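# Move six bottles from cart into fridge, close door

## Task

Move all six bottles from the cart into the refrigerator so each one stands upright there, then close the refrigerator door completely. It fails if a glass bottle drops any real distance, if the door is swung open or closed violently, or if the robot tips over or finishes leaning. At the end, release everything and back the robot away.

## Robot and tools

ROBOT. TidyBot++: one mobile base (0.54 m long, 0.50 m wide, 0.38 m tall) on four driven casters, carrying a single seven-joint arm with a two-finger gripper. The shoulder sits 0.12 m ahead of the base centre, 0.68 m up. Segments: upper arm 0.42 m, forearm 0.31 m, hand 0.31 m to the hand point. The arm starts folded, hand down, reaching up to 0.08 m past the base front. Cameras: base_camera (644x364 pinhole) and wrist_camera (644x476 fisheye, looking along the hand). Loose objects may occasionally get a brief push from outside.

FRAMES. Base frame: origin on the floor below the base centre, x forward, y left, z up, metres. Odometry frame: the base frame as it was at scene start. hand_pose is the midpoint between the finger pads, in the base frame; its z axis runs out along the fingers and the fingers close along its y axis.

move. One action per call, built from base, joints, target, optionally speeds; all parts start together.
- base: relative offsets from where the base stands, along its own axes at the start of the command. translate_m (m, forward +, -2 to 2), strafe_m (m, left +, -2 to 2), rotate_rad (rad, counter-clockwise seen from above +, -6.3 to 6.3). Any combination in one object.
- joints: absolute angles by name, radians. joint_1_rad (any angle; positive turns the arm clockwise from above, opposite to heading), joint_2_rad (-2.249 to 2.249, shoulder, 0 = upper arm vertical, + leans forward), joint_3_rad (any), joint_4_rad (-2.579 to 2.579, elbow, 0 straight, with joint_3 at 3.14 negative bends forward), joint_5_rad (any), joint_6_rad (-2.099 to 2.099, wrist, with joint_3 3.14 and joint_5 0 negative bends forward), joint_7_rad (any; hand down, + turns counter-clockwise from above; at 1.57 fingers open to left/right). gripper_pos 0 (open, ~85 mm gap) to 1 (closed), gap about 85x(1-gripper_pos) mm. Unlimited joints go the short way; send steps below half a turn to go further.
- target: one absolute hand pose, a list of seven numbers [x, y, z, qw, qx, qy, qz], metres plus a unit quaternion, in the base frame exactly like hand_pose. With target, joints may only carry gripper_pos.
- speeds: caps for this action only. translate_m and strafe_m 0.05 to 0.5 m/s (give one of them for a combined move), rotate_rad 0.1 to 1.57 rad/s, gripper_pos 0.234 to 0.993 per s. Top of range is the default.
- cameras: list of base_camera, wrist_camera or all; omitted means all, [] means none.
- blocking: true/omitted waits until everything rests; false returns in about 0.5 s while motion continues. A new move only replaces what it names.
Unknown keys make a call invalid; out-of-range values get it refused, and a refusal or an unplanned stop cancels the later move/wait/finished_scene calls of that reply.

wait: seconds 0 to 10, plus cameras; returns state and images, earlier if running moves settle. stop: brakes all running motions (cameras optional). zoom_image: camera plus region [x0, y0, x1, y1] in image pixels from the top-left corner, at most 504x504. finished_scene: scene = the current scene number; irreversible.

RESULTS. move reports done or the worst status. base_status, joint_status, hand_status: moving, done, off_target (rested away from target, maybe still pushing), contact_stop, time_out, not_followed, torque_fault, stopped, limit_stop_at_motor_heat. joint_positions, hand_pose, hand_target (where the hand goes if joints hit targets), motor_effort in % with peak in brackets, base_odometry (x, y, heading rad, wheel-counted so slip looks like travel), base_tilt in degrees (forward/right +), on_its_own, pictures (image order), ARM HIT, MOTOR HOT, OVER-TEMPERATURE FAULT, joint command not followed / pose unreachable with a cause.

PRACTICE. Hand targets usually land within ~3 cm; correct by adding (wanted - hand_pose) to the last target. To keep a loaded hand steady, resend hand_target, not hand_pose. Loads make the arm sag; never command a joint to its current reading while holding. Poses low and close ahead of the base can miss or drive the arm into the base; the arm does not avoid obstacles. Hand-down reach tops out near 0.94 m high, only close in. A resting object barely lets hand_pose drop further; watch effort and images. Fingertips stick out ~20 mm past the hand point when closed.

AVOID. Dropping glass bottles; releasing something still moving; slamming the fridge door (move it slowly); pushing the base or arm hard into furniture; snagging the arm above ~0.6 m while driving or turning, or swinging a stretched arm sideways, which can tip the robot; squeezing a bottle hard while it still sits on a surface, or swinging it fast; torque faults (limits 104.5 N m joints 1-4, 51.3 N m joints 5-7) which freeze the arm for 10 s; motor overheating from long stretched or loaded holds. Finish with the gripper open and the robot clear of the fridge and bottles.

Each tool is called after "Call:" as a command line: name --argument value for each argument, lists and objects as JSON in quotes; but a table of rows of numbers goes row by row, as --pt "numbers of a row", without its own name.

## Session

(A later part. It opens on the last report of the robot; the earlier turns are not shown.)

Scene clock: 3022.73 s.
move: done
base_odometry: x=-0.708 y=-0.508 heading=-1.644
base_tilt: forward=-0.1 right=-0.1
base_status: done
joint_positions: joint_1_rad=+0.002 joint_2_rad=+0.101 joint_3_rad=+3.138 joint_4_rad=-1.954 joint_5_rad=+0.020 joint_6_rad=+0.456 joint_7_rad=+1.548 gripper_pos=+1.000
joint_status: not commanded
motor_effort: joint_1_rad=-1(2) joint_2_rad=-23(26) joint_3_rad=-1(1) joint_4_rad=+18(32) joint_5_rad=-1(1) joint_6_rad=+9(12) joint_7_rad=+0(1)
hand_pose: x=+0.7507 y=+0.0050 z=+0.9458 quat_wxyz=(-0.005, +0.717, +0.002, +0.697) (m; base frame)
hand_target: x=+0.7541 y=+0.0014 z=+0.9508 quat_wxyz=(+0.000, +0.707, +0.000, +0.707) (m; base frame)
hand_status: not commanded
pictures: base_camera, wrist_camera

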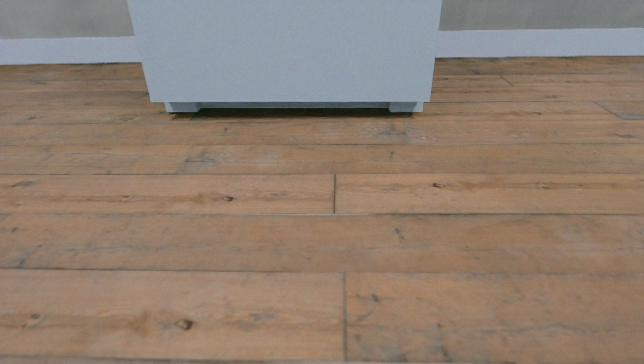

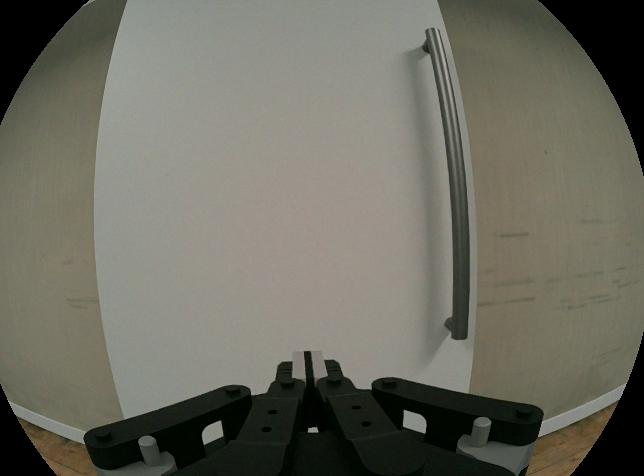

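Call:
move --base '{"strafe_m": -0.7, "rotate_rad": 0.55}'

Call:
zoom_image --camera "base_camera" --region '[120, 0, 500, 200]'

Scene clock: 3037.33 s.
move: done
base_odometry: x=-1.407 y=-0.457 heading=-1.094
base_tilt: forward=-0.1 right=-0.1
base_status: done
joint_positions: joint_1_rad=-0.002 joint_2_rad=+0.101 joint_3_rad=+3.136 joint_4_rad=-1.954 joint_5_rad=+0.020 joint_6_rad=+0.456 joint_7_rad=+1.548 gripper_pos=+1.000
joint_status: not commanded
motor_effort: joint_1_rad=-1(2) joint_2_rad=-23(25) joint_3_rad=-1(2) joint_4_rad=+18(19) joint_5_rad=-1(2) joint_6_rad=+10(11) joint_7_rad=+0(0)
hand_pose: x=+0.7506 y=+0.0089 z=+0.9458 quat_wxyz=(-0.008, +0.717, +0.004, +0.697) (m; base frame)
hand_target: x=+0.7541 y=+0.0014 z=+0.9508 quat_wxyz=(+0.000, +0.707, +0.000, +0.707) (m; base frame)
hand_status: not commanded
pictures: base_camera, wrist_camera

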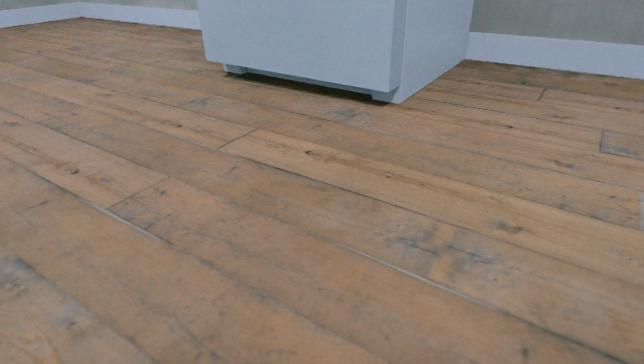

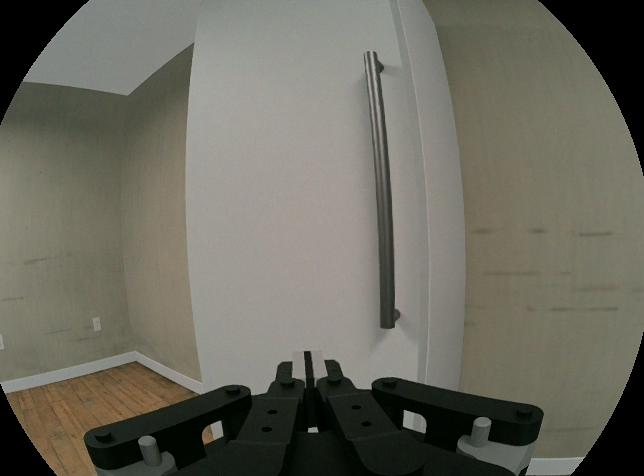

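Scaled by 1.326.

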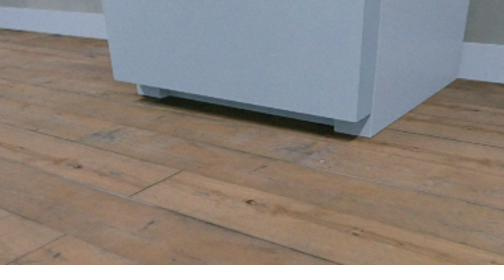

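Call:
zoom_image --camera "wrist_camera" --region '[340, 100, 480, 380]'

Call:
zoom_image --camera "base_camera" --region '[350, 0, 450, 120]'

Scaled by 1.800.

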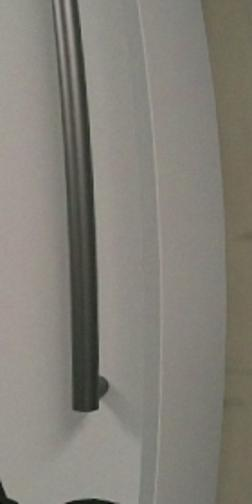

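Scaled by 4.200.

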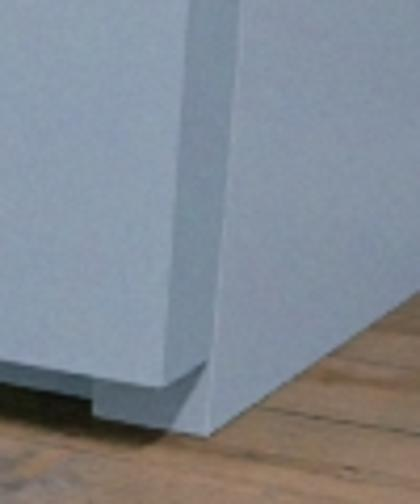

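Call:
finished_scene --scene 1

The scene is finished: the task was done.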